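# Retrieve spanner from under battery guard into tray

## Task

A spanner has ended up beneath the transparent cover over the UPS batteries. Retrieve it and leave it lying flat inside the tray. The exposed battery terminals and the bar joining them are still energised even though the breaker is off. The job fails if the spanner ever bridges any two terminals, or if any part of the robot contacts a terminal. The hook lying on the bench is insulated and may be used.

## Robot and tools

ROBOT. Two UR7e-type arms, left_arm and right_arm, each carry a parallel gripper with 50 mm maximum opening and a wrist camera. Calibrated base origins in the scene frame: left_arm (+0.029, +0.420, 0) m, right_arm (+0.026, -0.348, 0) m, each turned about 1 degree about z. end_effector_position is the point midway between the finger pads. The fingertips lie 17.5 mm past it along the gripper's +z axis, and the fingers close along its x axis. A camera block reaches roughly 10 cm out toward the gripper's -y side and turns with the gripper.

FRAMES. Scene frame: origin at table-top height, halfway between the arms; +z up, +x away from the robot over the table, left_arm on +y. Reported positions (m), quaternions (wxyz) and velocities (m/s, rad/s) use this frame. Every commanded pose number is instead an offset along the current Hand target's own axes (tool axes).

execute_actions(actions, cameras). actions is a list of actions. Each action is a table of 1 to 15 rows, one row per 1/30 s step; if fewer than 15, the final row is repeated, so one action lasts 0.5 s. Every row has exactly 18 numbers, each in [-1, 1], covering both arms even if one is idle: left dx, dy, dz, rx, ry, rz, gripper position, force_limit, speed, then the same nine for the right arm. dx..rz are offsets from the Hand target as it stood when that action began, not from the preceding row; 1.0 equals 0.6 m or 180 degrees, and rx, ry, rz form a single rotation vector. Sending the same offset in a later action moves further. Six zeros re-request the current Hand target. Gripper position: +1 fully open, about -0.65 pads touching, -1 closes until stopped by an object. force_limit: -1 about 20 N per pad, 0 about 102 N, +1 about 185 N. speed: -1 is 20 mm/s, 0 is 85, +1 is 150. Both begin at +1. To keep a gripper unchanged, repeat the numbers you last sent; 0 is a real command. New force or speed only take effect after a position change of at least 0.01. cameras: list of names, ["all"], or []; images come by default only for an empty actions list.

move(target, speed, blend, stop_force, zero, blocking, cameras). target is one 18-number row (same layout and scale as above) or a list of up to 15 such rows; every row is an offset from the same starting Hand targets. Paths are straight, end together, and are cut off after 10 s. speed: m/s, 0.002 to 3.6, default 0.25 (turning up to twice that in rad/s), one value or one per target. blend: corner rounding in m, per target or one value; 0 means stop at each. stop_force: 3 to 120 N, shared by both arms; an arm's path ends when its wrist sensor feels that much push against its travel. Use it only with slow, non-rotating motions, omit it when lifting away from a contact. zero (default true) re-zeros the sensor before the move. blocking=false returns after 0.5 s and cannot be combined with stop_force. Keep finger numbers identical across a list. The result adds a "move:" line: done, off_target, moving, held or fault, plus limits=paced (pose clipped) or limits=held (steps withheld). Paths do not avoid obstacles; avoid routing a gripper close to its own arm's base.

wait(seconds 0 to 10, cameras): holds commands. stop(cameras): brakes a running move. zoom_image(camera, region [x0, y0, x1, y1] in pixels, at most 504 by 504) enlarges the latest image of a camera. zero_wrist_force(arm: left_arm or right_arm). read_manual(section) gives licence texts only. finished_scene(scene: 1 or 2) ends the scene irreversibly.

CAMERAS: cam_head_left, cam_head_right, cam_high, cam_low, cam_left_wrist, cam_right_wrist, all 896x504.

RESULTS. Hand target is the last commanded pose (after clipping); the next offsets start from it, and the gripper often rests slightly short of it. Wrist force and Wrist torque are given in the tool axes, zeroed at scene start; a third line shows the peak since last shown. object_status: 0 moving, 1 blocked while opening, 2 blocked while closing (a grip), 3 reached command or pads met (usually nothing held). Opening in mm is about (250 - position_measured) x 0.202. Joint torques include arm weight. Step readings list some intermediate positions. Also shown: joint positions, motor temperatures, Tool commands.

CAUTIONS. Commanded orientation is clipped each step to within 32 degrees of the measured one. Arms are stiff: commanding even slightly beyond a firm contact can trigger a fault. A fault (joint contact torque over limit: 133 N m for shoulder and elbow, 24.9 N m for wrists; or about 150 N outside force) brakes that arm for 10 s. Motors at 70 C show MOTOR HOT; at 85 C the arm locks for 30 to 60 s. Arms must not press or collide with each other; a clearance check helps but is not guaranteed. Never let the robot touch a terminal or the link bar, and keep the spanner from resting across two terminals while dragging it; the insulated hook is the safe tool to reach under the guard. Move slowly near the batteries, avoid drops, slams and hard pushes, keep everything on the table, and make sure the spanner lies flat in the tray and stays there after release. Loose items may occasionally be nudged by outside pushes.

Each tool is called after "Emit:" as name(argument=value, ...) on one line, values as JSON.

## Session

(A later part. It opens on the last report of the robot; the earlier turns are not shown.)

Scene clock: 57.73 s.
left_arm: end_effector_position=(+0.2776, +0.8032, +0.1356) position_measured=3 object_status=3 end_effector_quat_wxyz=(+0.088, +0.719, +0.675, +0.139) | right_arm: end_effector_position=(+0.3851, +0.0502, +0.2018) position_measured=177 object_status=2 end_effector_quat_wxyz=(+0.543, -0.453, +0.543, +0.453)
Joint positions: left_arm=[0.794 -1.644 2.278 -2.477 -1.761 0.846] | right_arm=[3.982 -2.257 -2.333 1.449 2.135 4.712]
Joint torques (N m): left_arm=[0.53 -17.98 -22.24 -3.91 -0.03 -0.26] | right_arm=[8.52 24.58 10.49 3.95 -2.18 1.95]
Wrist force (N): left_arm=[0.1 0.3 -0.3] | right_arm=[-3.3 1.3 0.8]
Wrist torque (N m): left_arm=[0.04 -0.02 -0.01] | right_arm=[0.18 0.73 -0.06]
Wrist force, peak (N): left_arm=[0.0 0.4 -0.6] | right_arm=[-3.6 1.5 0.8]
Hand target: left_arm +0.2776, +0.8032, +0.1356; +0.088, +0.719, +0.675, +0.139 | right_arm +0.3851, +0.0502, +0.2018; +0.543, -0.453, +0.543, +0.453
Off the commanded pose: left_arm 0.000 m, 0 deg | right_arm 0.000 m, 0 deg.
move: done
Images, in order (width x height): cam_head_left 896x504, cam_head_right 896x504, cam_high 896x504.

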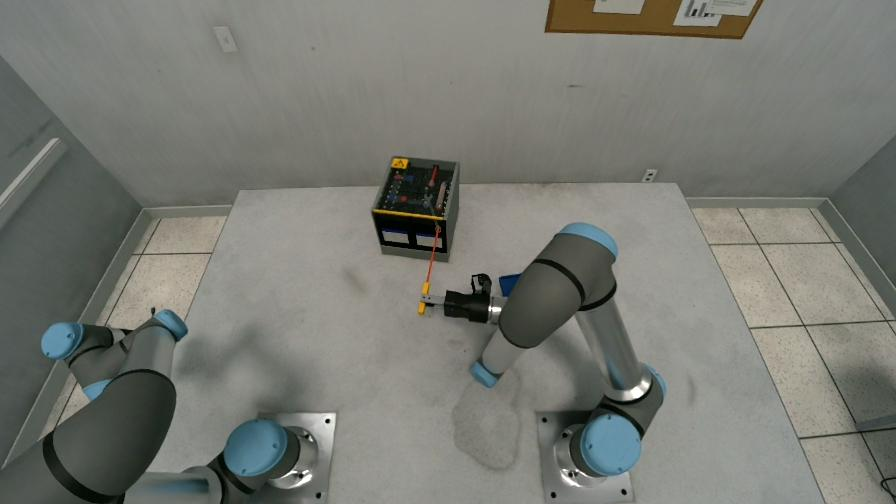

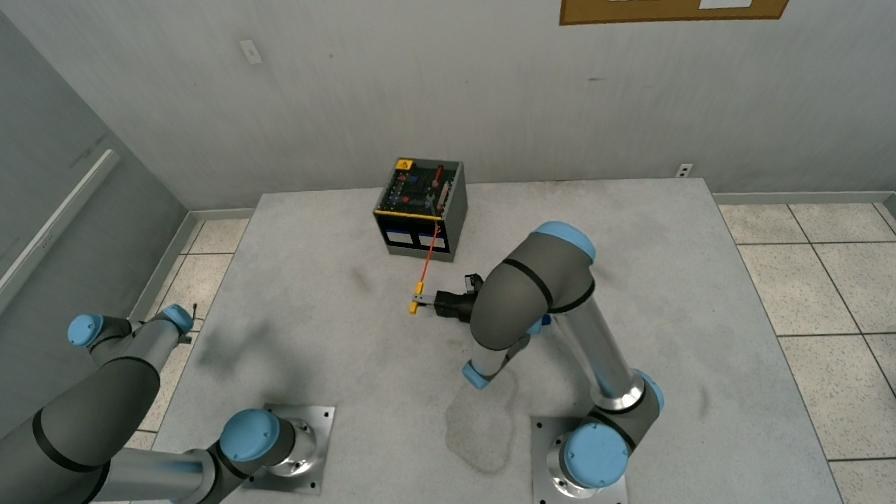

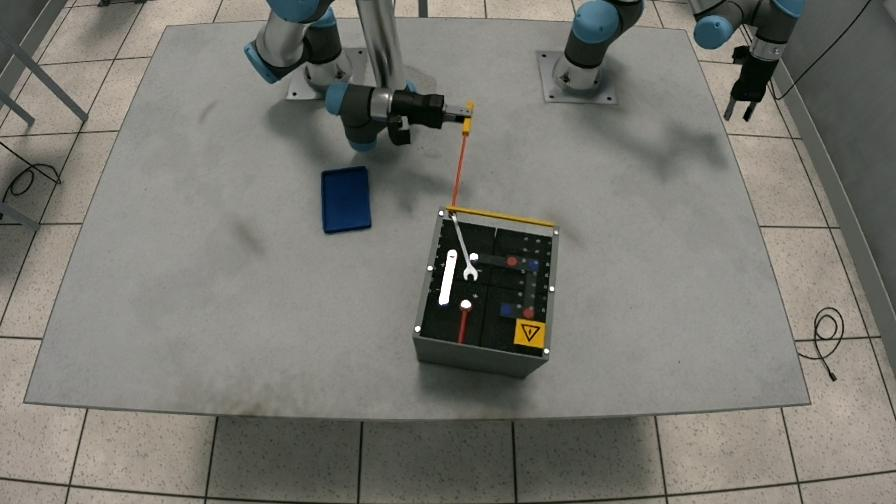

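Emit:
move(target=[[0,0,0,0,0,0,1,1,1,0,0.02,0,0,0,0,-1,0.2,-0.5]], speed=0.03, stop_force=6, cameras=["cam_high","cam_head_left"])

Emit:
zoom_image(camera="cam_head_left", region=[420, 200, 460, 240])

Emit:
zoom_image(camera="cam_high", region=[435, 195, 485, 285])

Scene clock: 59.53 s.
left_arm: end_effector_position=(+0.2776, +0.8032, +0.1356) position_measured=3 object_status=3 end_effector_quat_wxyz=(+0.088, +0.719, +0.675, +0.139) | right_arm: end_effector_position=(+0.3733, +0.0523, +0.2018) position_measured=177 object_status=2 end_effector_quat_wxyz=(+0.543, -0.453, +0.543, +0.453)
Joint positions: left_arm=[0.794 -1.644 2.278 -2.477 -1.761 0.846] | right_arm=[4.015 -2.253 -2.361 1.473 2.102 4.712]
Joint torques (N m): left_arm=[0.73 -18.02 -22.35 -3.94 -0.01 -0.19] | right_arm=[8.62 43.17 -4.11 4 -2.28 -0.82]
Wrist force (N): left_arm=[-0.1 0.3 0.1] | right_arm=[-3.1 1.0 1.1]
Wrist torque (N m): left_arm=[0.04 0.02 0.00] | right_arm=[0.17 0.71 -0.06]
Wrist force, peak (N): left_arm=[0.2 0.3 -0.6] | right_arm=[-3.5 1.5 1.1]
Hand target: left_arm +0.2776, +0.8032, +0.1356; +0.088, +0.719, +0.675, +0.139 | right_arm +0.3733, +0.0523, +0.2018; +0.543, -0.453, +0.543, +0.453
Off the commanded pose: left_arm 0.000 m, 0 deg | right_arm 0.000 m, 0 deg.
move: done
Images, in order (width x height): cam_head_left 896x504, cam_high 896x504.

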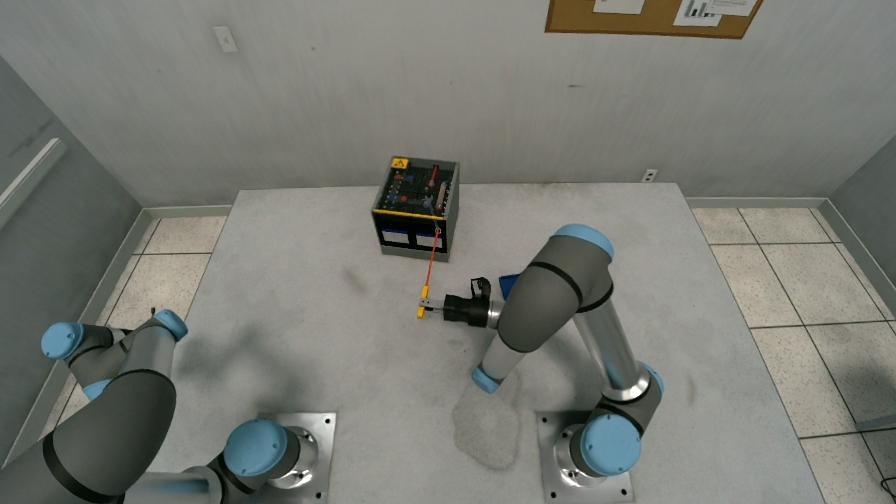

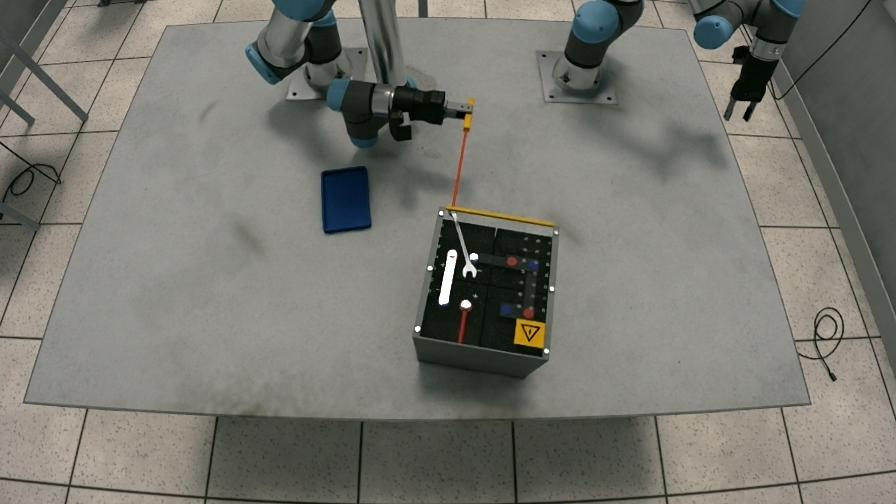

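Scaled by 12.600.

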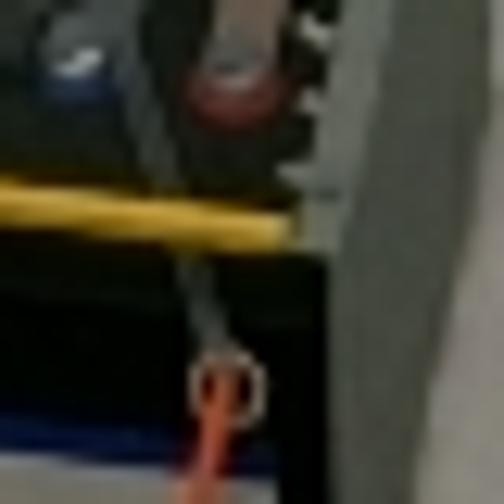

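Scaled by 5.600.

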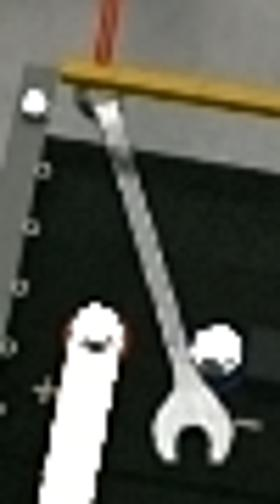

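Emit:
move(target=[[0,0,0,0,0,0,1,1,1,0,0.0067,0,0,0,0,-1,0.2,-0.5]], speed=0.03, stop_force=6, cameras=["cam_high","cam_head_left"])

Emit:
zoom_image(camera="cam_high", region=[435, 195, 485, 285])

Emit:
zoom_image(camera="cam_high", region=[435, 195, 470, 230])

Emit:
zoom_image(camera="cam_high", region=[455, 245, 485, 280])

Scene clock: 61.17 s.
left_arm: end_effector_position=(+0.2776, +0.8032, +0.1356) position_measured=3 object_status=3 end_effector_quat_wxyz=(+0.088, +0.719, +0.675, +0.139) | right_arm: end_effector_position=(+0.3693, +0.0530, +0.2018) position_measured=177 object_status=2 end_effector_quat_wxyz=(+0.543, -0.453, +0.543, +0.453)
Joint positions: left_arm=[0.794 -1.644 2.278 -2.477 -1.761 0.846] | right_arm=[4.026 -2.252 -2.37 1.482 2.091 4.712]
Joint torques (N m): left_arm=[0.98 -17.77 -22.06 -3.86 -0.01 -0.18] | right_arm=[8.32 42.74 -4.14 3.99 -2.19 -1.7]
Wrist force (N): left_arm=[0.1 0.5 -0.6] | right_arm=[-3.3 1.3 1.0]
Wrist torque (N m): left_arm=[0.08 0.00 -0.01] | right_arm=[0.19 0.69 -0.06]
Wrist force, peak (N): left_arm=[0.1 0.4 -0.7] | right_arm=[-3.6 1.4 1.0]
Hand target: left_arm +0.2776, +0.8032, +0.1356; +0.088, +0.719, +0.675, +0.139 | right_arm +0.3693, +0.0530, +0.2018; +0.543, -0.453, +0.543, +0.453
Off the commanded pose: left_arm 0.000 m, 0 deg | right_arm 0.000 m, 0 deg.
move: done
Images, in order (width x height): cam_head_left 896x504, cam_high 896x504.

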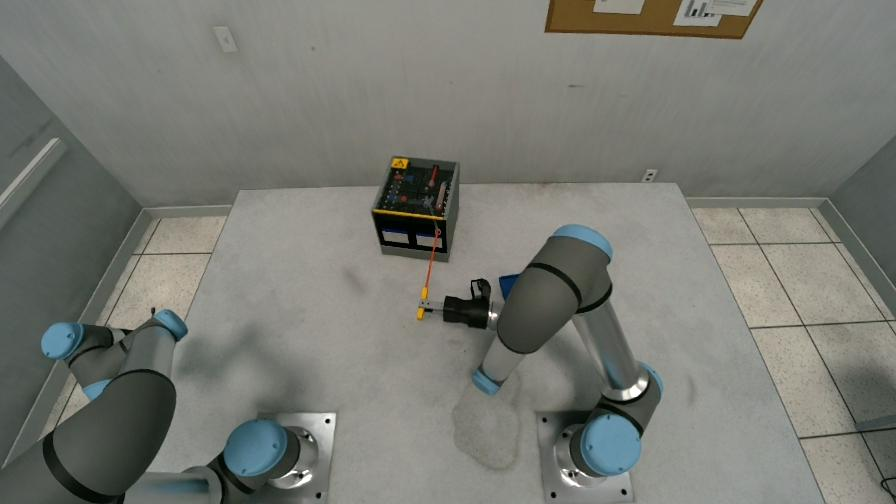

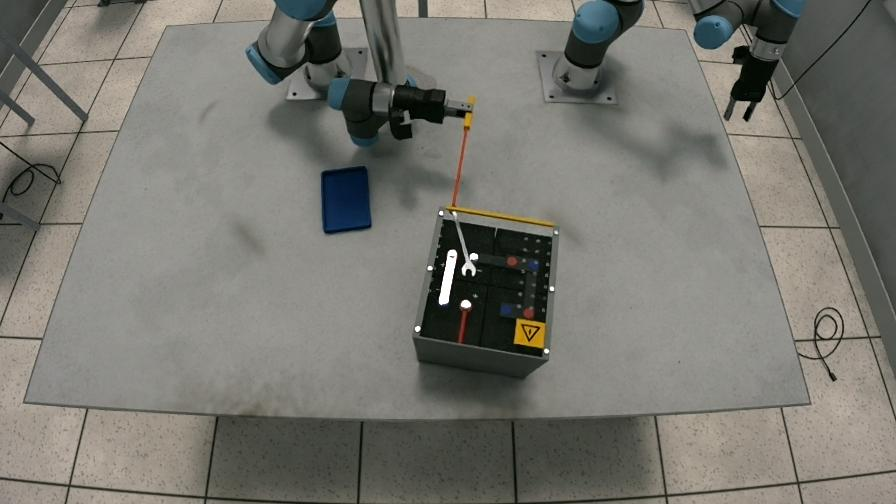

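Scaled by 5.600.

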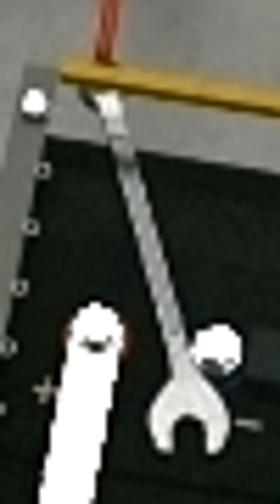

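Scaled by 14.400.

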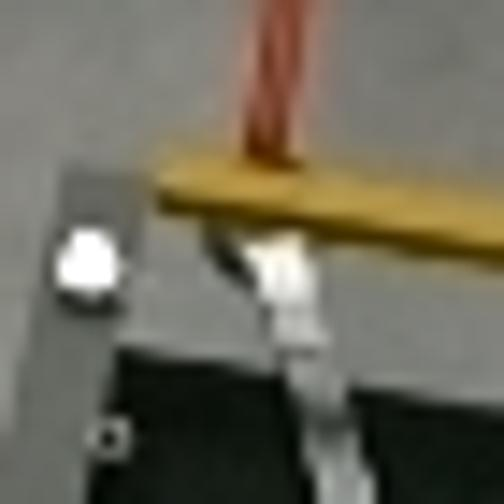

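Scaled by 14.400.

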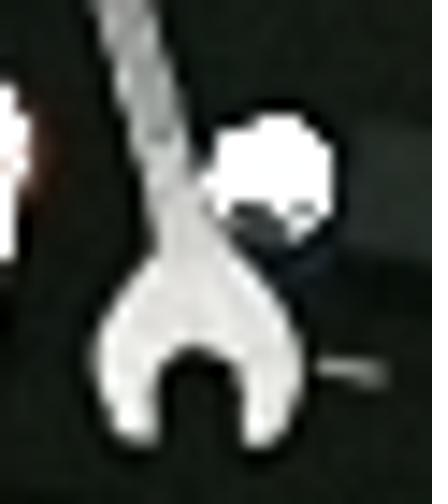

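Emit:
move(target=[[-0.0804,0.068,-0.0542,0.0448,-0.0352,0.0337,1,1,1,0,-0.0042,0,0,0,0,-1,0.2,-0.5],[-0.2143,0.1812,-0.1444,0.0448,-0.0352,0.0337,1,1,1,-0.03,-0.0042,0,0,0,0,-1,0.2,-0.5],[-0.375,0.3171,-0.2527,0.0448,-0.0352,0.0337,1,1,1,-0.05,0.075,0,0,0,0,-1,0.2,-0.5],[-0.5357,0.453,-0.361,0.0448,-0.0352,0.0337,1,1,1,-0.2637,-0.0364,-0.2865,-0.0973,0.4931,-0.0973,-1,0.2,-0.5],[-0.8588,0.5981,-0.3756,0.0448,-0.0352,0.0337,1,1,1,0.1363,-0.0573,-0.9604,-0.0973,0.4931,-0.0973,-1,0.2,-0.5]], speed=[0.12,0.2,0.3,0.45,0.4], blend=[0.001,0.003,0.02,0.04,0], cameras=["cam_high","cam_right_wrist"])

Scene clock: 69.47 s.
left_arm: end_effector_position=(+0.5198, +0.2507, +0.4204) position_measured=3 object_status=3 end_effector_quat_wxyz=(+0.067, +0.765, +0.638, +0.055) | right_arm: end_effector_position=(+0.3003, -0.5201, +0.1198) position_measured=177 object_status=2 end_effector_quat_wxyz=(+0.000, +0.777, -0.629, +0.000)
Joint positions: left_arm=[-0.645 -1.636 1.448 -1.541 -1.496 -0.445] | right_arm=[3.018 -1.202 -2.416 -1.093 1.571 2.795]
Joint torques (N m): left_arm=[-9.84 -12.85 -33.95 -1.11 1.44 -2.72] | right_arm=[-7.79 -2.98 29.12 4.86 2.5 -1.9]
Wrist force (N): left_arm=[-0.2 0.6 -0.4] | right_arm=[0.7 2.2 -0.6]
Wrist torque (N m): left_arm=[0.07 0.05 0.05] | right_arm=[0.30 -0.20 -0.08]
Wrist force, peak (N): left_arm=[-1.3 1.4 -0.8] | right_arm=[2.3 4.2 0.6]
Hand target: left_arm +0.5198, +0.2507, +0.4204; +0.067, +0.765, +0.638, +0.055 | right_arm +0.3003, -0.5201, +0.1198; +0.000, +0.777, -0.629, +0.000
Off the commanded pose: left_arm 0.000 m, 0 deg | right_arm 0.000 m, 0 deg.
move: done
Images, in order (width x height): cam_high 896x504, cam_right_wrist 896x504.

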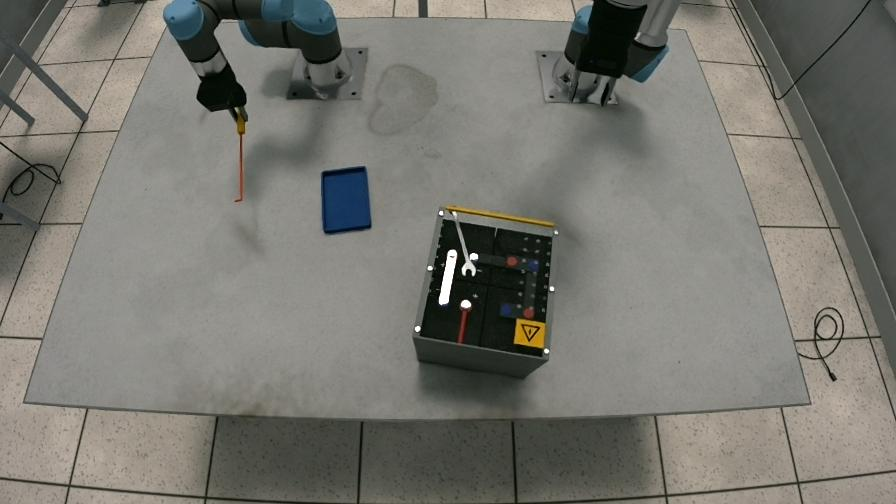

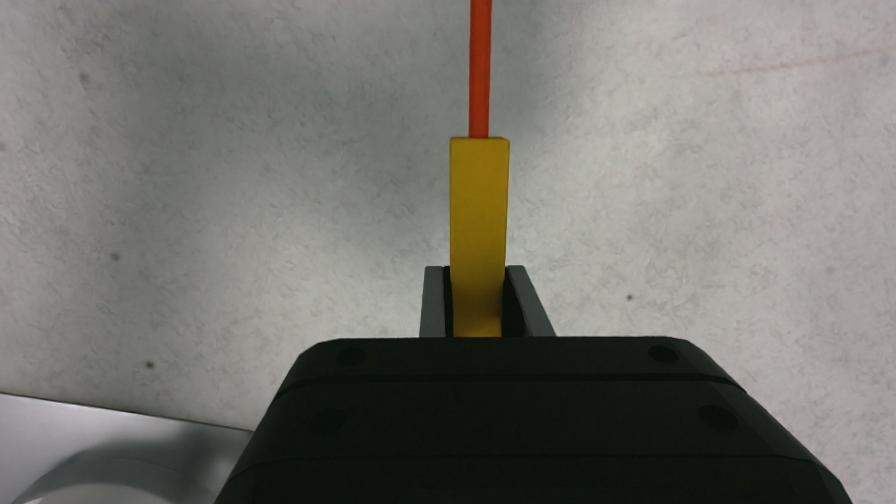

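Emit:
move(target=[[-0.3405,0.1504,0.1266,0,0,0,0.27,0.5,0.5,0,0,0.1247,0,0,0,-1,0.2,-0.5],[-0.3474,0.1535,0.1292,0,0,0,0.27,0.5,0.5,0,0,0.1655,0,0,0,-1,0.2,-0.5]], speed=[0.25,0.03], stop_force=8, blend=[0.003,0], cameras=["cam_left_wrist","cam_high"])

Scene clock: 72.43 s.
left_arm: end_effector_position=(+0.5851, +0.0269, +0.3604) position_measured=112 object_status=3 end_effector_quat_wxyz=(+0.067, +0.765, +0.638, +0.055) | right_arm: end_effector_position=(+0.3004, -0.5200, +0.0205) position_measured=177 object_status=2 end_effector_quat_wxyz=(+0.000, +0.777, -0.629, +0.000)
Joint positions: left_arm=[-0.869 -1.242 1.147 -1.614 -1.463 -0.667] | right_arm=[3.018 -1.45 -2.582 -0.68 1.571 2.795]
Joint torques (N m): left_arm=[-9.66 -31.72 -34.21 -1.11 1.5 -2.8] | right_arm=[-7.05 1.8 9.25 4.99 2.43 -1.88]
Wrist force (N): left_arm=[0.1 0.0 -0.1] | right_arm=[0.5 2.5 -0.7]
Wrist torque (N m): left_arm=[-0.01 0.02 0.05] | right_arm=[0.34 -0.15 -0.10]
Wrist force, peak (N): left_arm=[-2.1 0.9 0.6] | right_arm=[0.7 2.6 -0.8]
Hand target: left_arm +0.5851, +0.0269, +0.3604; +0.067, +0.765, +0.638, +0.055 | right_arm +0.3004, -0.5200, +0.0205; +0.000, +0.777, -0.629, +0.000
Off the commanded pose: left_arm 0.000 m, 0 deg | right_arm 0.000 m, 0 deg.
move: done
Images, in order (width x height): cam_high 896x504, cam_left_wrist 896x504.

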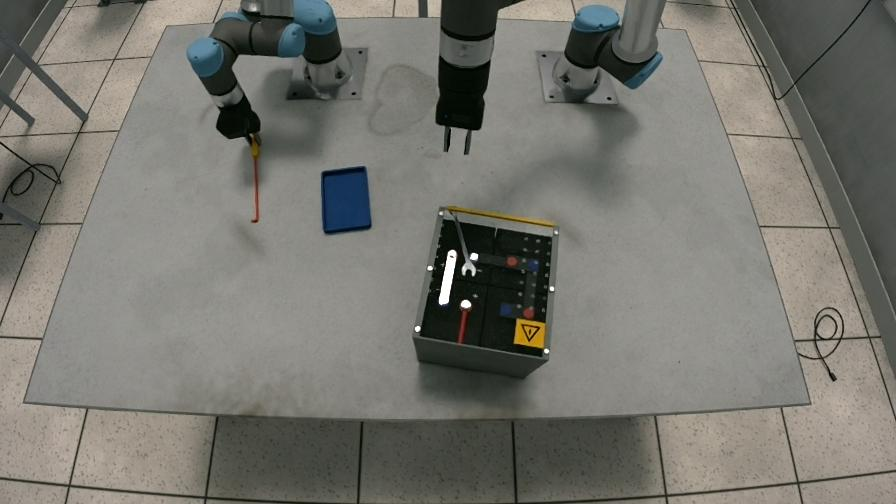

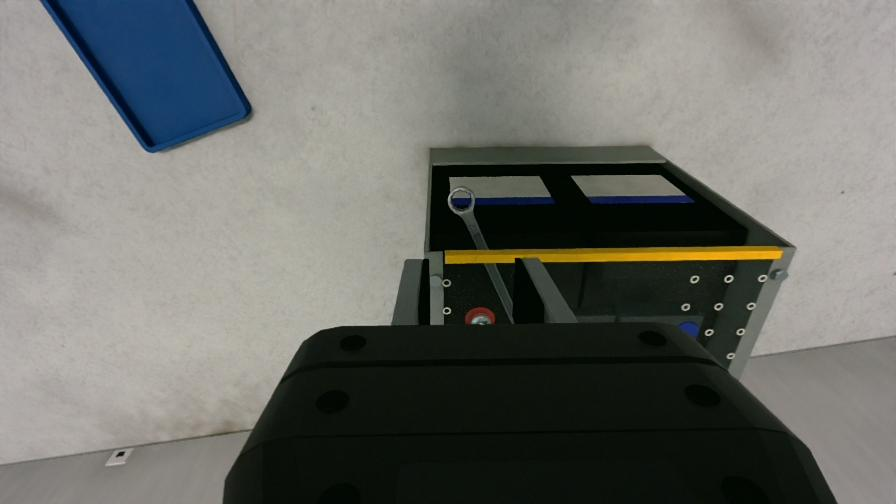

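Emit:
move(target=[[0.004,0.0057,0.1,0,0,0,0.27,0.5,0.5,0,0,0,0,0,0,0.1,0.2,-1],[0.0081,0.0113,0.2142,0,0,0,0.27,0.5,0.5,0,0,-0.15,0,0,0,0.1,0.2,-1]], speed=[0.15,0.15], blend=[0.01,0], cameras=["cam_left_wrist","cam_high","cam_head_left"])

Emit:
zoom_image(camera="cam_left_wrist", region=[380, 130, 600, 330])

Scene clock: 76.70 s.
left_arm: end_effector_position=(+0.6145, +0.0263, +0.2350) position_measured=112 object_status=3 end_effector_quat_wxyz=(+0.067, +0.765, +0.638, +0.055) | right_arm: end_effector_position=(+0.3003, -0.5201, +0.1104) position_measured=138 object_status=3 end_effector_quat_wxyz=(+0.000, +0.777, -0.629, +0.000)
Joint positions: left_arm=[-0.835 -1.165 1.362 -1.909 -1.468 -0.634] | right_arm=[3.018 -1.218 -2.434 -1.059 1.571 2.794]
Joint torques (N m): left_arm=[7.6 -35.84 -17.3 -5.96 -0.77 2.33] | right_arm=[8.97 16.16 28.6 1.06 -2.21 2.07]
Wrist force (N): left_arm=[-0.2 0.1 -0.2] | right_arm=[0.7 2.1 -1.2]
Wrist torque (N m): left_arm=[0.00 0.06 -0.04] | right_arm=[0.33 -0.20 -0.17]
Wrist force, peak (N): left_arm=[0.3 0.1 -1.6] | right_arm=[0.9 2.4 -2.5]
Hand target: left_arm +0.6145, +0.0263, +0.2350; +0.067, +0.765, +0.638, +0.055 | right_arm +0.3003, -0.5201, +0.1105; +0.000, +0.777, -0.629, +0.000
Off the commanded pose: left_arm 0.000 m, 0 deg | right_arm 0.000 m, 0 deg.
move: done; blend cut to 0 m at target 1
Images, in order (width x height): cam_head_left 896x504, cam_high 896x504, cam_left_wrist 896x504.

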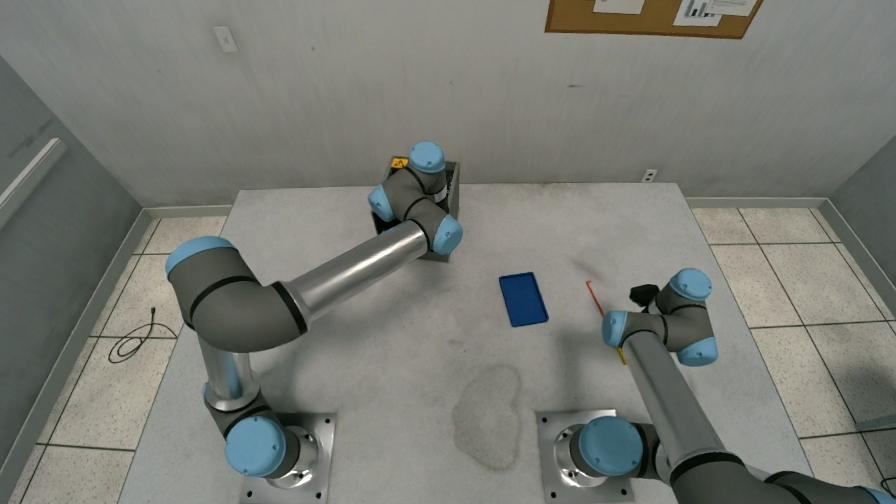

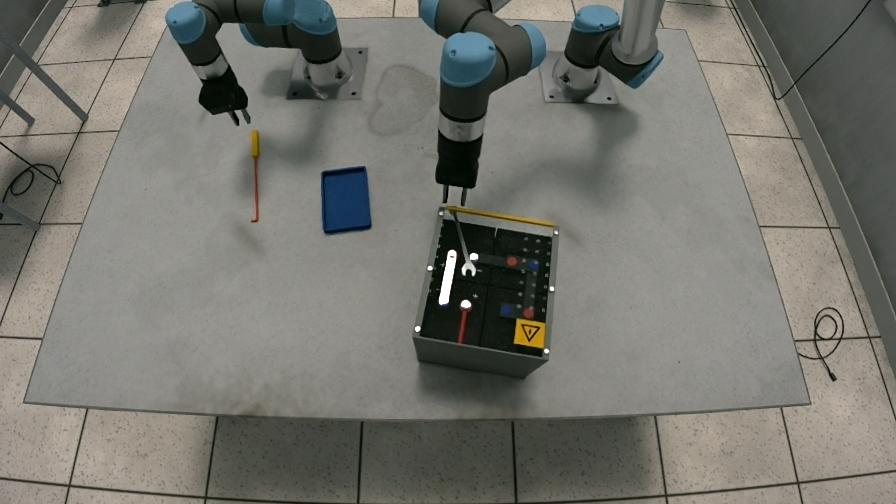

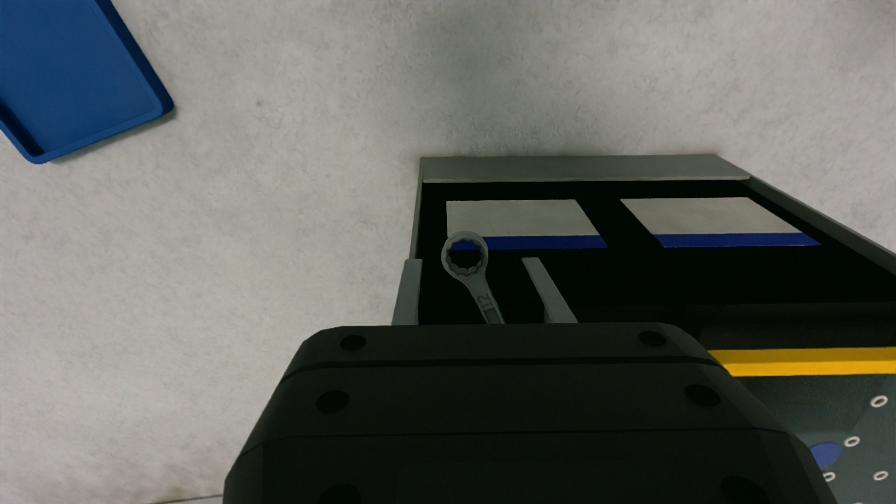

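Scaled by 2.291.

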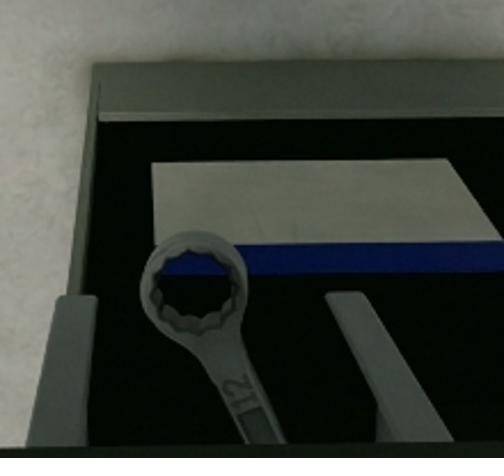

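Emit:
move(target=[[-0.0018,-0.012,0.0496,0,0,0,0.27,0.5,0.5,0,0,0,0,0,0,0.1,0.2,-1]], speed=0.05, stop_force=4, cameras=["cam_left_wrist","cam_high"])

Emit:
zoom_image(camera="cam_left_wrist", region=[380, 180, 580, 330])

Emit:
zoom_image(camera="cam_high", region=[425, 165, 505, 285])

Scene clock: 78.97 s.
left_arm: end_effector_position=(+0.6124, +0.0256, +0.2045) position_measured=112 object_status=3 end_effector_quat_wxyz=(+0.067, +0.765, +0.638, +0.055) | right_arm: end_effector_position=(+0.3003, -0.5201, +0.1105) position_measured=138 object_status=3 end_effector_quat_wxyz=(+0.000, +0.777, -0.629, +0.000)
Joint positions: left_arm=[-0.839 -1.151 1.422 -1.983 -1.467 -0.637] | right_arm=[3.018 -1.218 -2.434 -1.059 1.571 2.794]
Joint torques (N m): left_arm=[-9.62 -35.74 -16.73 -5.88 1.46 -2.79] | right_arm=[8.73 16.03 28.06 1.15 -2.17 1.98]
Wrist force (N): left_arm=[0.0 0.2 -0.3] | right_arm=[0.7 2.1 -1.0]
Wrist torque (N m): left_arm=[0.02 0.02 0.05] | right_arm=[0.33 -0.20 -0.16]
Wrist force, peak (N): left_arm=[0.0 0.3 -1.0] | right_arm=[0.7 2.4 -1.3]
Hand target: left_arm +0.6124, +0.0256, +0.2045; +0.067, +0.765, +0.638, +0.055 | right_arm +0.3003, -0.5201, +0.1105; +0.000, +0.777, -0.629, +0.000
Off the commanded pose: left_arm 0.000 m, 0 deg | right_arm 0.000 m, 0 deg.
move: done
Images, in order (width x height): cam_high 896x504, cam_left_wrist 896x504.

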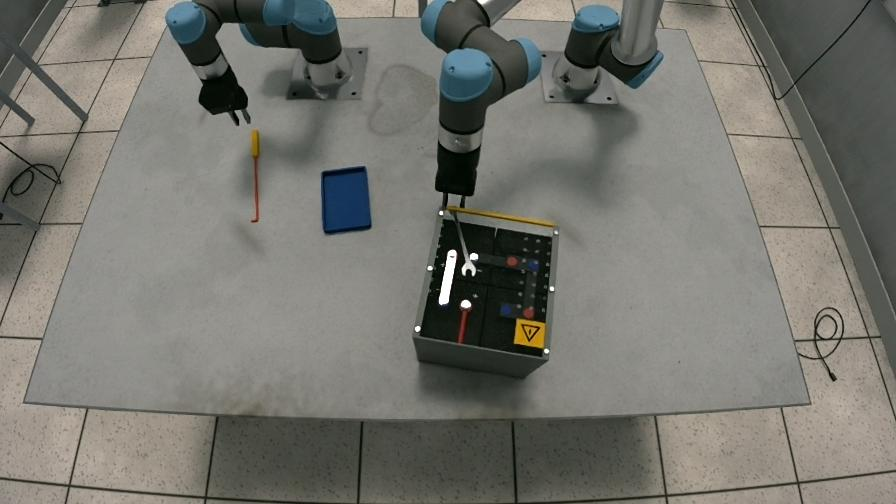

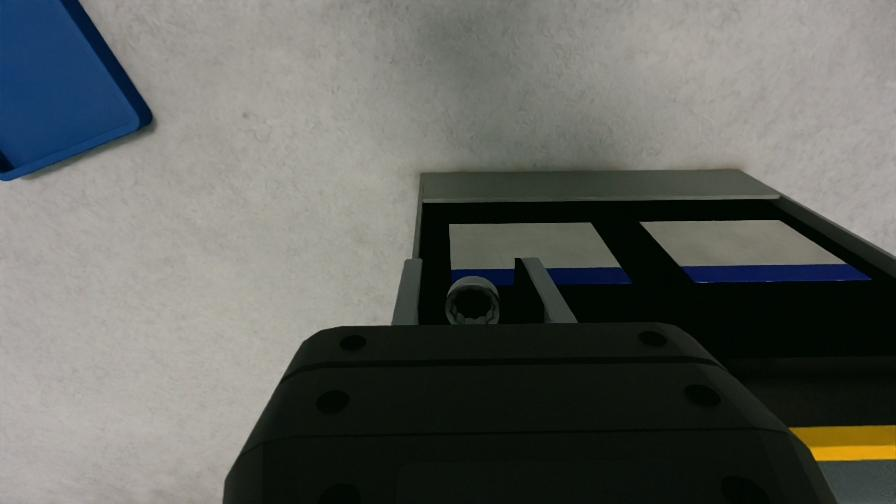

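Scaled by 2.520.

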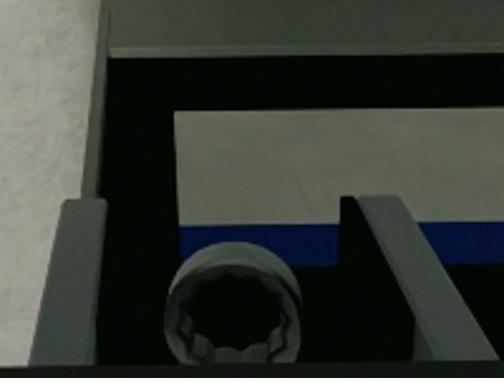

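Scaled by 4.200.

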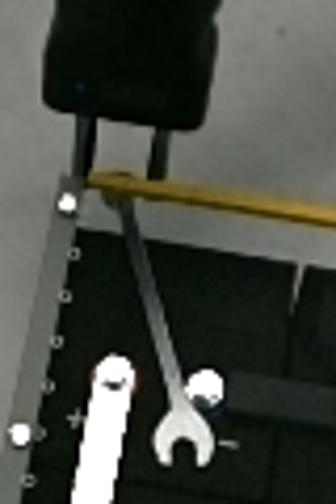

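Emit:
move(target=[[0.002,0,0,0,0,0,0.27,0.5,0.5,0,0,0,0,0,0,0.1,0.2,-1],[0.002,0,0,0,0,0,-1,0.2,-0.7,0,0,0,0,0,0,0.1,0.2,-1],[0.002,0.0056,-0.032,0,0,0,-1,0.2,-0.7,0,0,0,0,0,0,0.1,0.2,-1]], speed=[0.03,0.03,0.04], cameras=["cam_left_wrist","cam_high"])

Emit:
zoom_image(camera="cam_left_wrist", region=[380, 180, 580, 330])

Emit:
zoom_image(camera="cam_high", region=[425, 165, 505, 285])

Scene clock: 81.47 s.
left_arm: end_effector_position=(+0.6126, +0.0268, +0.2239) position_measured=173 object_status=2 end_effector_quat_wxyz=(+0.067, +0.765, +0.638, +0.055) | right_arm: end_effector_position=(+0.3003, -0.5201, +0.1105) position_measured=138 object_status=3 end_effector_quat_wxyz=(+0.000, +0.777, -0.629, +0.000)
Joint positions: left_arm=[-0.837 -1.164 1.389 -1.938 -1.468 -0.635] | right_arm=[3.018 -1.218 -2.434 -1.059 1.571 2.794]
Joint torques (N m): left_arm=[7.97 -54.83 -33.69 -0.94 0.41 2.09] | right_arm=[8.5 15.66 28.1 1.12 -2.18 2.01]
Wrist force (N): left_arm=[0.0 -0.2 0.2] | right_arm=[0.7 2.1 -1.1]
Wrist torque (N m): left_arm=[0.00 0.03 -0.03] | right_arm=[0.33 -0.20 -0.17]
Wrist force, peak (N): left_arm=[-0.1 0.2 -0.6] | right_arm=[0.8 2.4 -1.4]
Hand target: left_arm +0.6126, +0.0268, +0.2240; +0.067, +0.765, +0.638, +0.055 | right_arm +0.3003, -0.5201, +0.1105; +0.000, +0.777, -0.629, +0.000
Off the commanded pose: left_arm 0.000 m, 0 deg | right_arm 0.000 m, 0 deg.
move: done
Images, in order (width x height): cam_high 896x504, cam_left_wrist 896x504.

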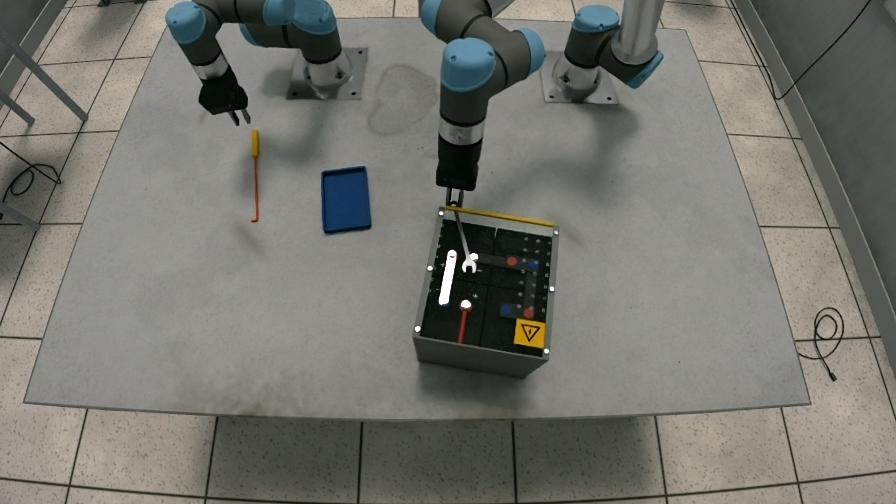

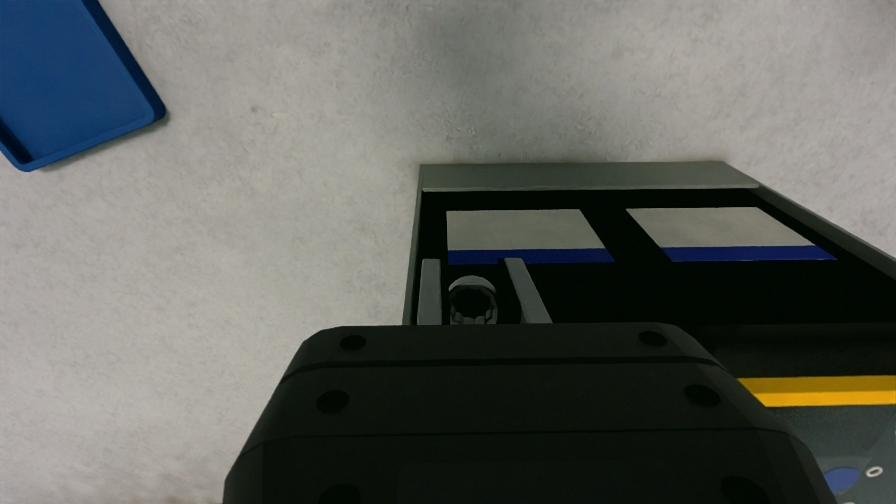

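Scaled by 2.520.

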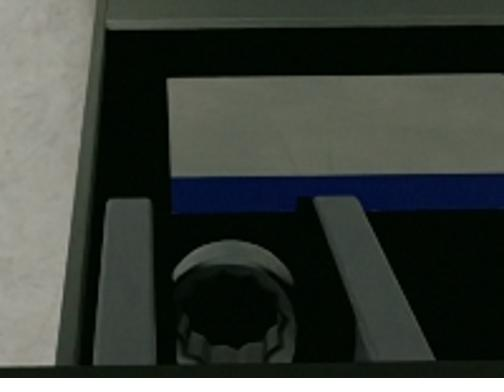

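Scaled by 4.200.

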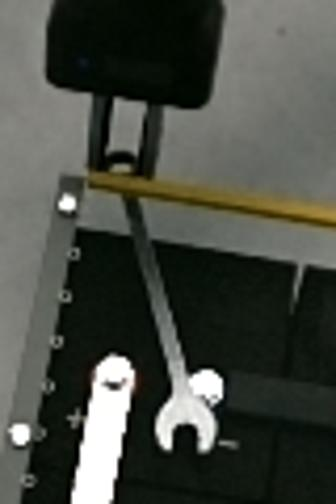

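Emit:
move(target=[[0,-0.2791,-0.0492,0,0,0,-1,0.2,-0.7,0,0,0,0,0,0,0.1,0.2,-1],[-0.562,-0.2426,0.0993,0,0.0188,-0.1067,-1,0.2,-0.7,0,0,0,0,0,0,0.1,0.2,-1]], speed=[0.13,0.25], blend=[0.03,0], cameras=["cam_left_wrist","cam_high"])

Emit:
zoom_image(camera="cam_high", region=[305, 145, 395, 240])

Scene clock: 86.10 s.
left_arm: end_effector_position=(+0.4215, -0.2813, +0.1405) position_measured=173 object_status=2 end_effector_quat_wxyz=(+0.057, +0.646, +0.759, +0.066) | right_arm: end_effector_position=(+0.3003, -0.5201, +0.1105) position_measured=138 object_status=3 end_effector_quat_wxyz=(+0.000, +0.777, -0.629, +0.000)
Joint positions: left_arm=[-1.298 -0.808 1.005 -1.791 -1.398 -1.442] | right_arm=[3.018 -1.218 -2.434 -1.059 1.571 2.794]
Joint torques (N m): left_arm=[-9.4 -49.64 -33.94 -0.89 -0.6 -2.81] | right_arm=[8.83 15.87 28.16 1.28 -2.12 1.93]
Wrist force (N): left_arm=[-0.2 0.0 0.4] | right_arm=[0.7 2.0 -1.3]
Wrist torque (N m): left_arm=[0.02 0.06 0.05] | right_arm=[0.31 -0.21 -0.16]
Wrist force, peak (N): left_arm=[-1.7 -0.6 1.0] | right_arm=[0.8 2.3 -1.4]
Hand target: left_arm +0.4215, -0.2813, +0.1404; +0.057, +0.646, +0.759, +0.066 | right_arm +0.3003, -0.5201, +0.1105; +0.000, +0.777, -0.629, +0.000
Off the commanded pose: left_arm 0.000 m, 0 deg | right_arm 0.000 m, 0 deg.
move: done
Images, in order (width x height): cam_high 896x504, cam_left_wrist 896x504.

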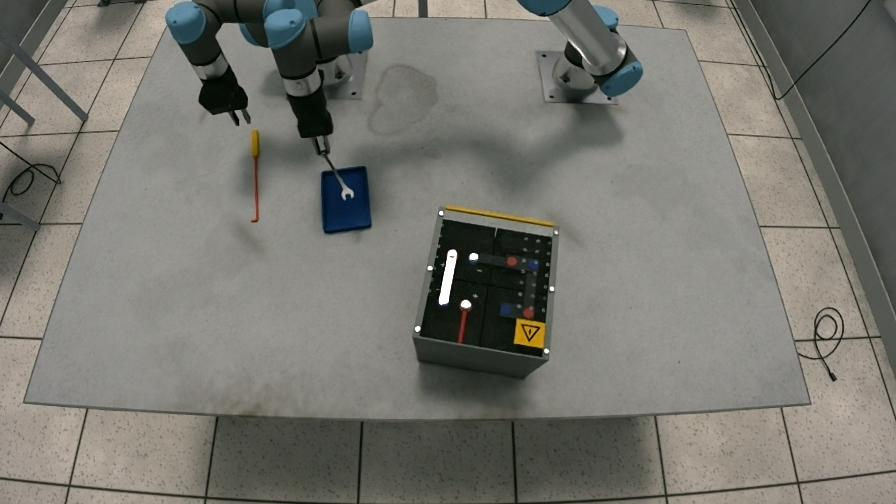

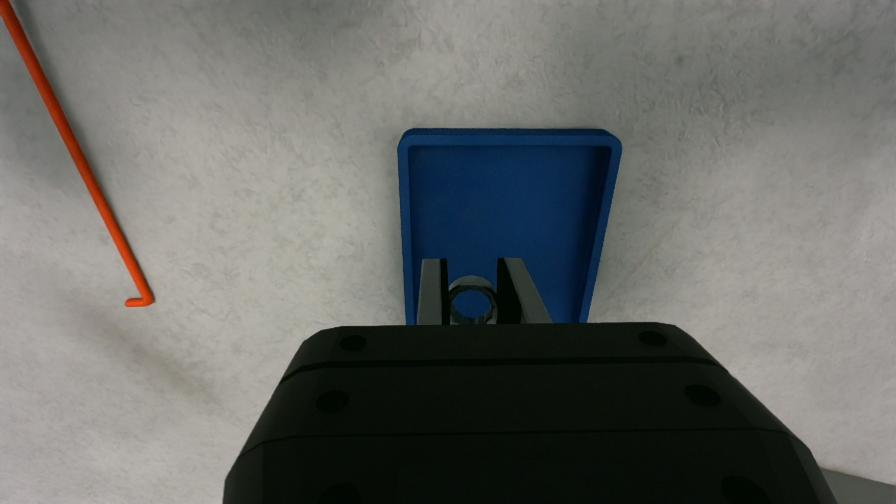

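Scaled by 5.305.

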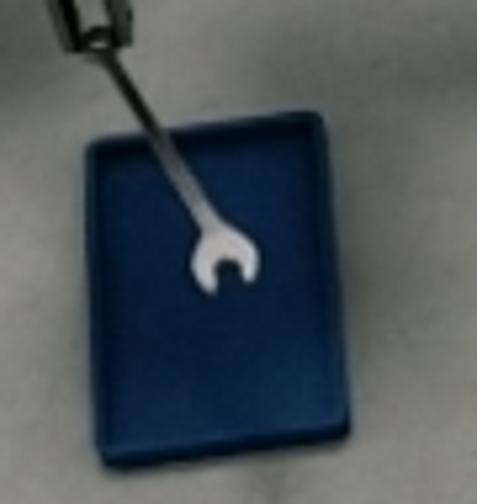

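Emit:
move(target=[[0,-0.0251,0.157,0,0,0,-1,0.2,-0.7,0,0,0,0,0,0,0.1,0.2,-1]], speed=0.15, cameras=["cam_left_wrist","cam_high"])

Emit:
zoom_image(camera="cam_high", region=[305, 145, 395, 240])

Scene clock: 88.77 s.
left_arm: end_effector_position=(+0.4230, -0.2812, +0.0452) position_measured=173 object_status=2 end_effector_quat_wxyz=(+0.057, +0.646, +0.759, +0.066) | right_arm: end_effector_position=(+0.3003, -0.5201, +0.1105) position_measured=138 object_status=3 end_effector_quat_wxyz=(+0.000, +0.777, -0.629, +0.000)
Joint positions: left_arm=[-1.296 -0.733 1.122 -1.984 -1.398 -1.44] | right_arm=[3.018 -1.218 -2.434 -1.059 1.571 2.794]
Joint torques (N m): left_arm=[7.65 -51.17 -16.44 -5.76 1.51 2.42] | right_arm=[8.78 15.37 28.3 1.15 -2.17 1.89]
Wrist force (N): left_arm=[0.0 0.1 0.4] | right_arm=[0.8 2.1 -1.2]
Wrist torque (N m): left_arm=[0.05 0.04 -0.03] | right_arm=[0.34 -0.21 -0.17]
Wrist force, peak (N): left_arm=[0.0 0.1 2.0] | right_arm=[0.8 2.4 -1.4]
Hand target: left_arm +0.4230, -0.2812, +0.0451; +0.057, +0.646, +0.759, +0.066 | right_arm +0.3003, -0.5201, +0.1105; +0.000, +0.777, -0.629, +0.000
Off the commanded pose: left_arm 0.000 m, 0 deg | right_arm 0.000 m, 0 deg.
move: done
Images, in order (width x height): cam_high 896x504, cam_left_wrist 896x504.

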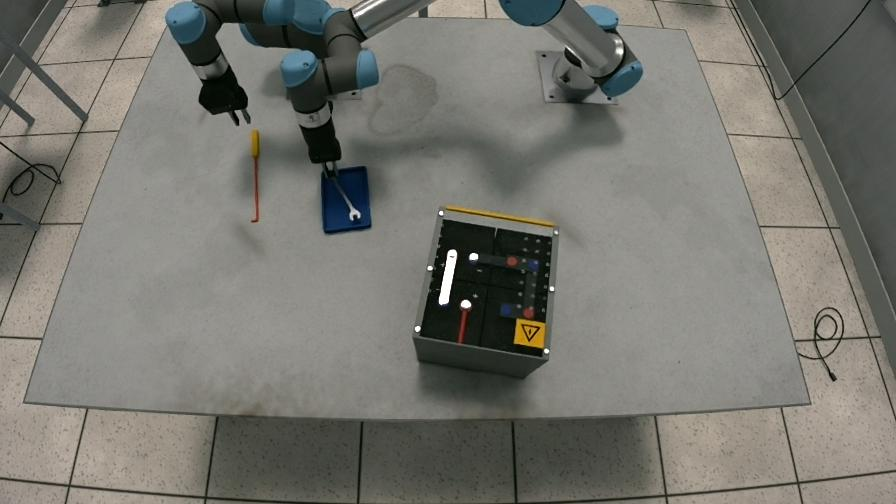

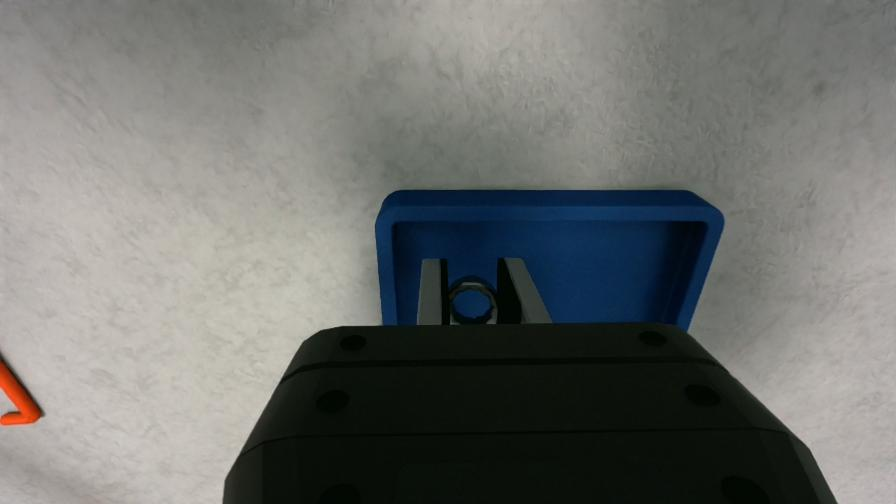

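Scaled by 5.305.

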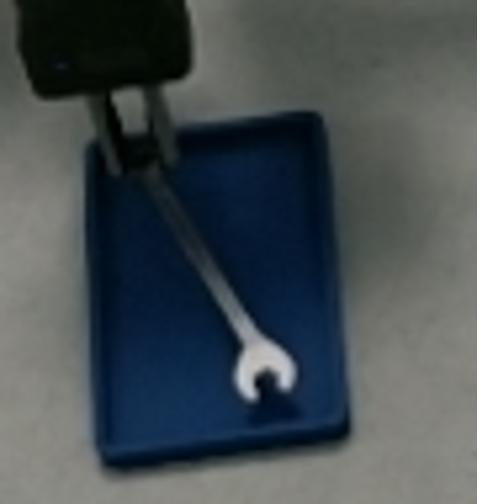

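Emit:
zoom_image(camera="cam_high", region=[318, 192, 378, 237])

Scaled by 8.400.

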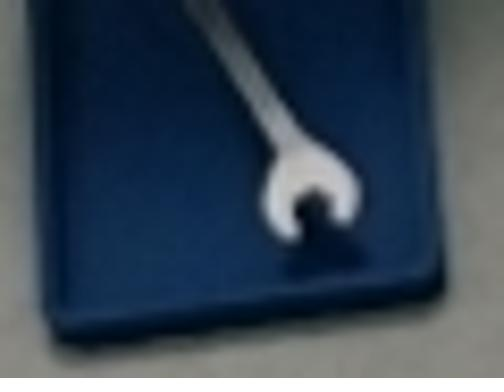

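Emit:
move(target=[[0,-0.0073,0.0414,0,0,0,-1,0.2,-0.7,0,0,0,0,0,0,0.1,0.2,-1]], speed=0.025, stop_force=4, cameras=["cam_high"])

Emit:
zoom_image(camera="cam_high", region=[305, 145, 395, 240])

Scene clock: 91.23 s.
left_arm: end_effector_position=(+0.4230, -0.2812, +0.0249) position_measured=173 object_status=2 end_effector_quat_wxyz=(+0.057, +0.646, +0.759, +0.066) | right_arm: end_effector_position=(+0.3003, -0.5201, +0.1105) position_measured=138 object_status=3 end_effector_quat_wxyz=(+0.000, +0.777, -0.629, +0.000)
Joint positions: left_arm=[-1.296 -0.712 1.138 -2.021 -1.398 -1.44] | right_arm=[3.018 -1.218 -2.434 -1.059 1.571 2.794]
Joint torques (N m): left_arm=[5.85 -70 -31.72 -1.17 -0.65 1.15] | right_arm=[8.62 16 28.1 1.17 -2.1 1.89]
Wrist force (N): left_arm=[-0.2 0.1 -0.7] | right_arm=[0.7 2.1 -1.0]
Wrist torque (N m): left_arm=[0.04 0.08 -0.03] | right_arm=[0.32 -0.20 -0.16]
Wrist force, peak (N): left_arm=[1.1 2.5 -12.9] | right_arm=[0.7 2.3 -1.4]
Hand target: left_arm +0.4230, -0.2812, +0.0249; +0.057, +0.646, +0.759, +0.066 (not the last commanded pose) | right_arm +0.3003, -0.5201, +0.1105; +0.000, +0.777, -0.629, +0.000
Off the commanded pose: left_arm 0.005 m, 0 deg | right_arm 0.000 m, 0 deg.
move: contact (left_arm)
Images, in order (width x height): cam_high 896x504.

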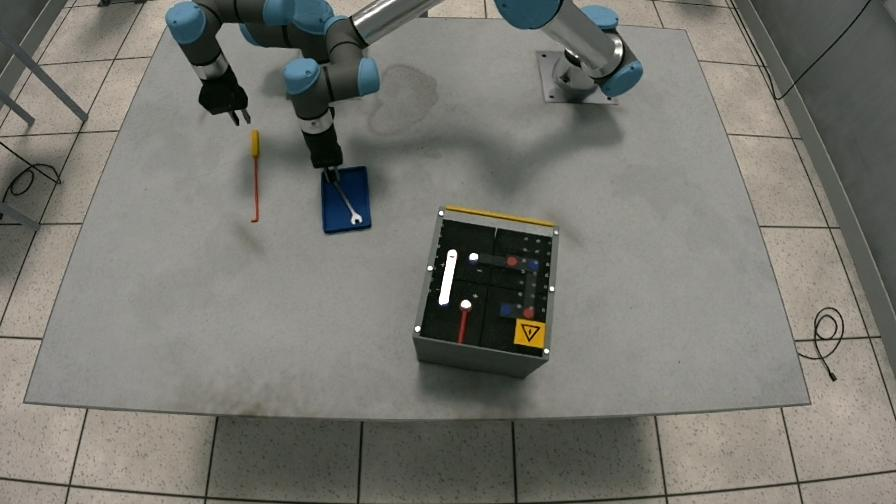

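Scaled by 5.305.

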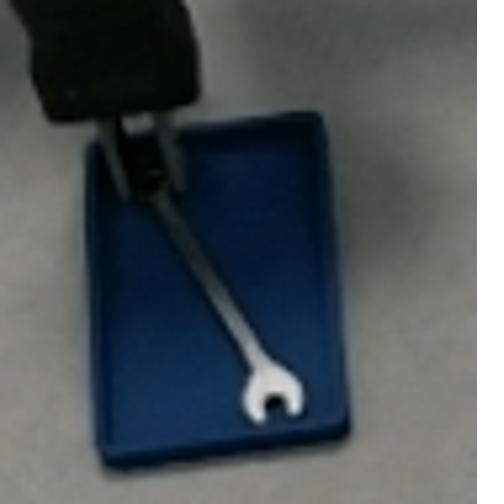

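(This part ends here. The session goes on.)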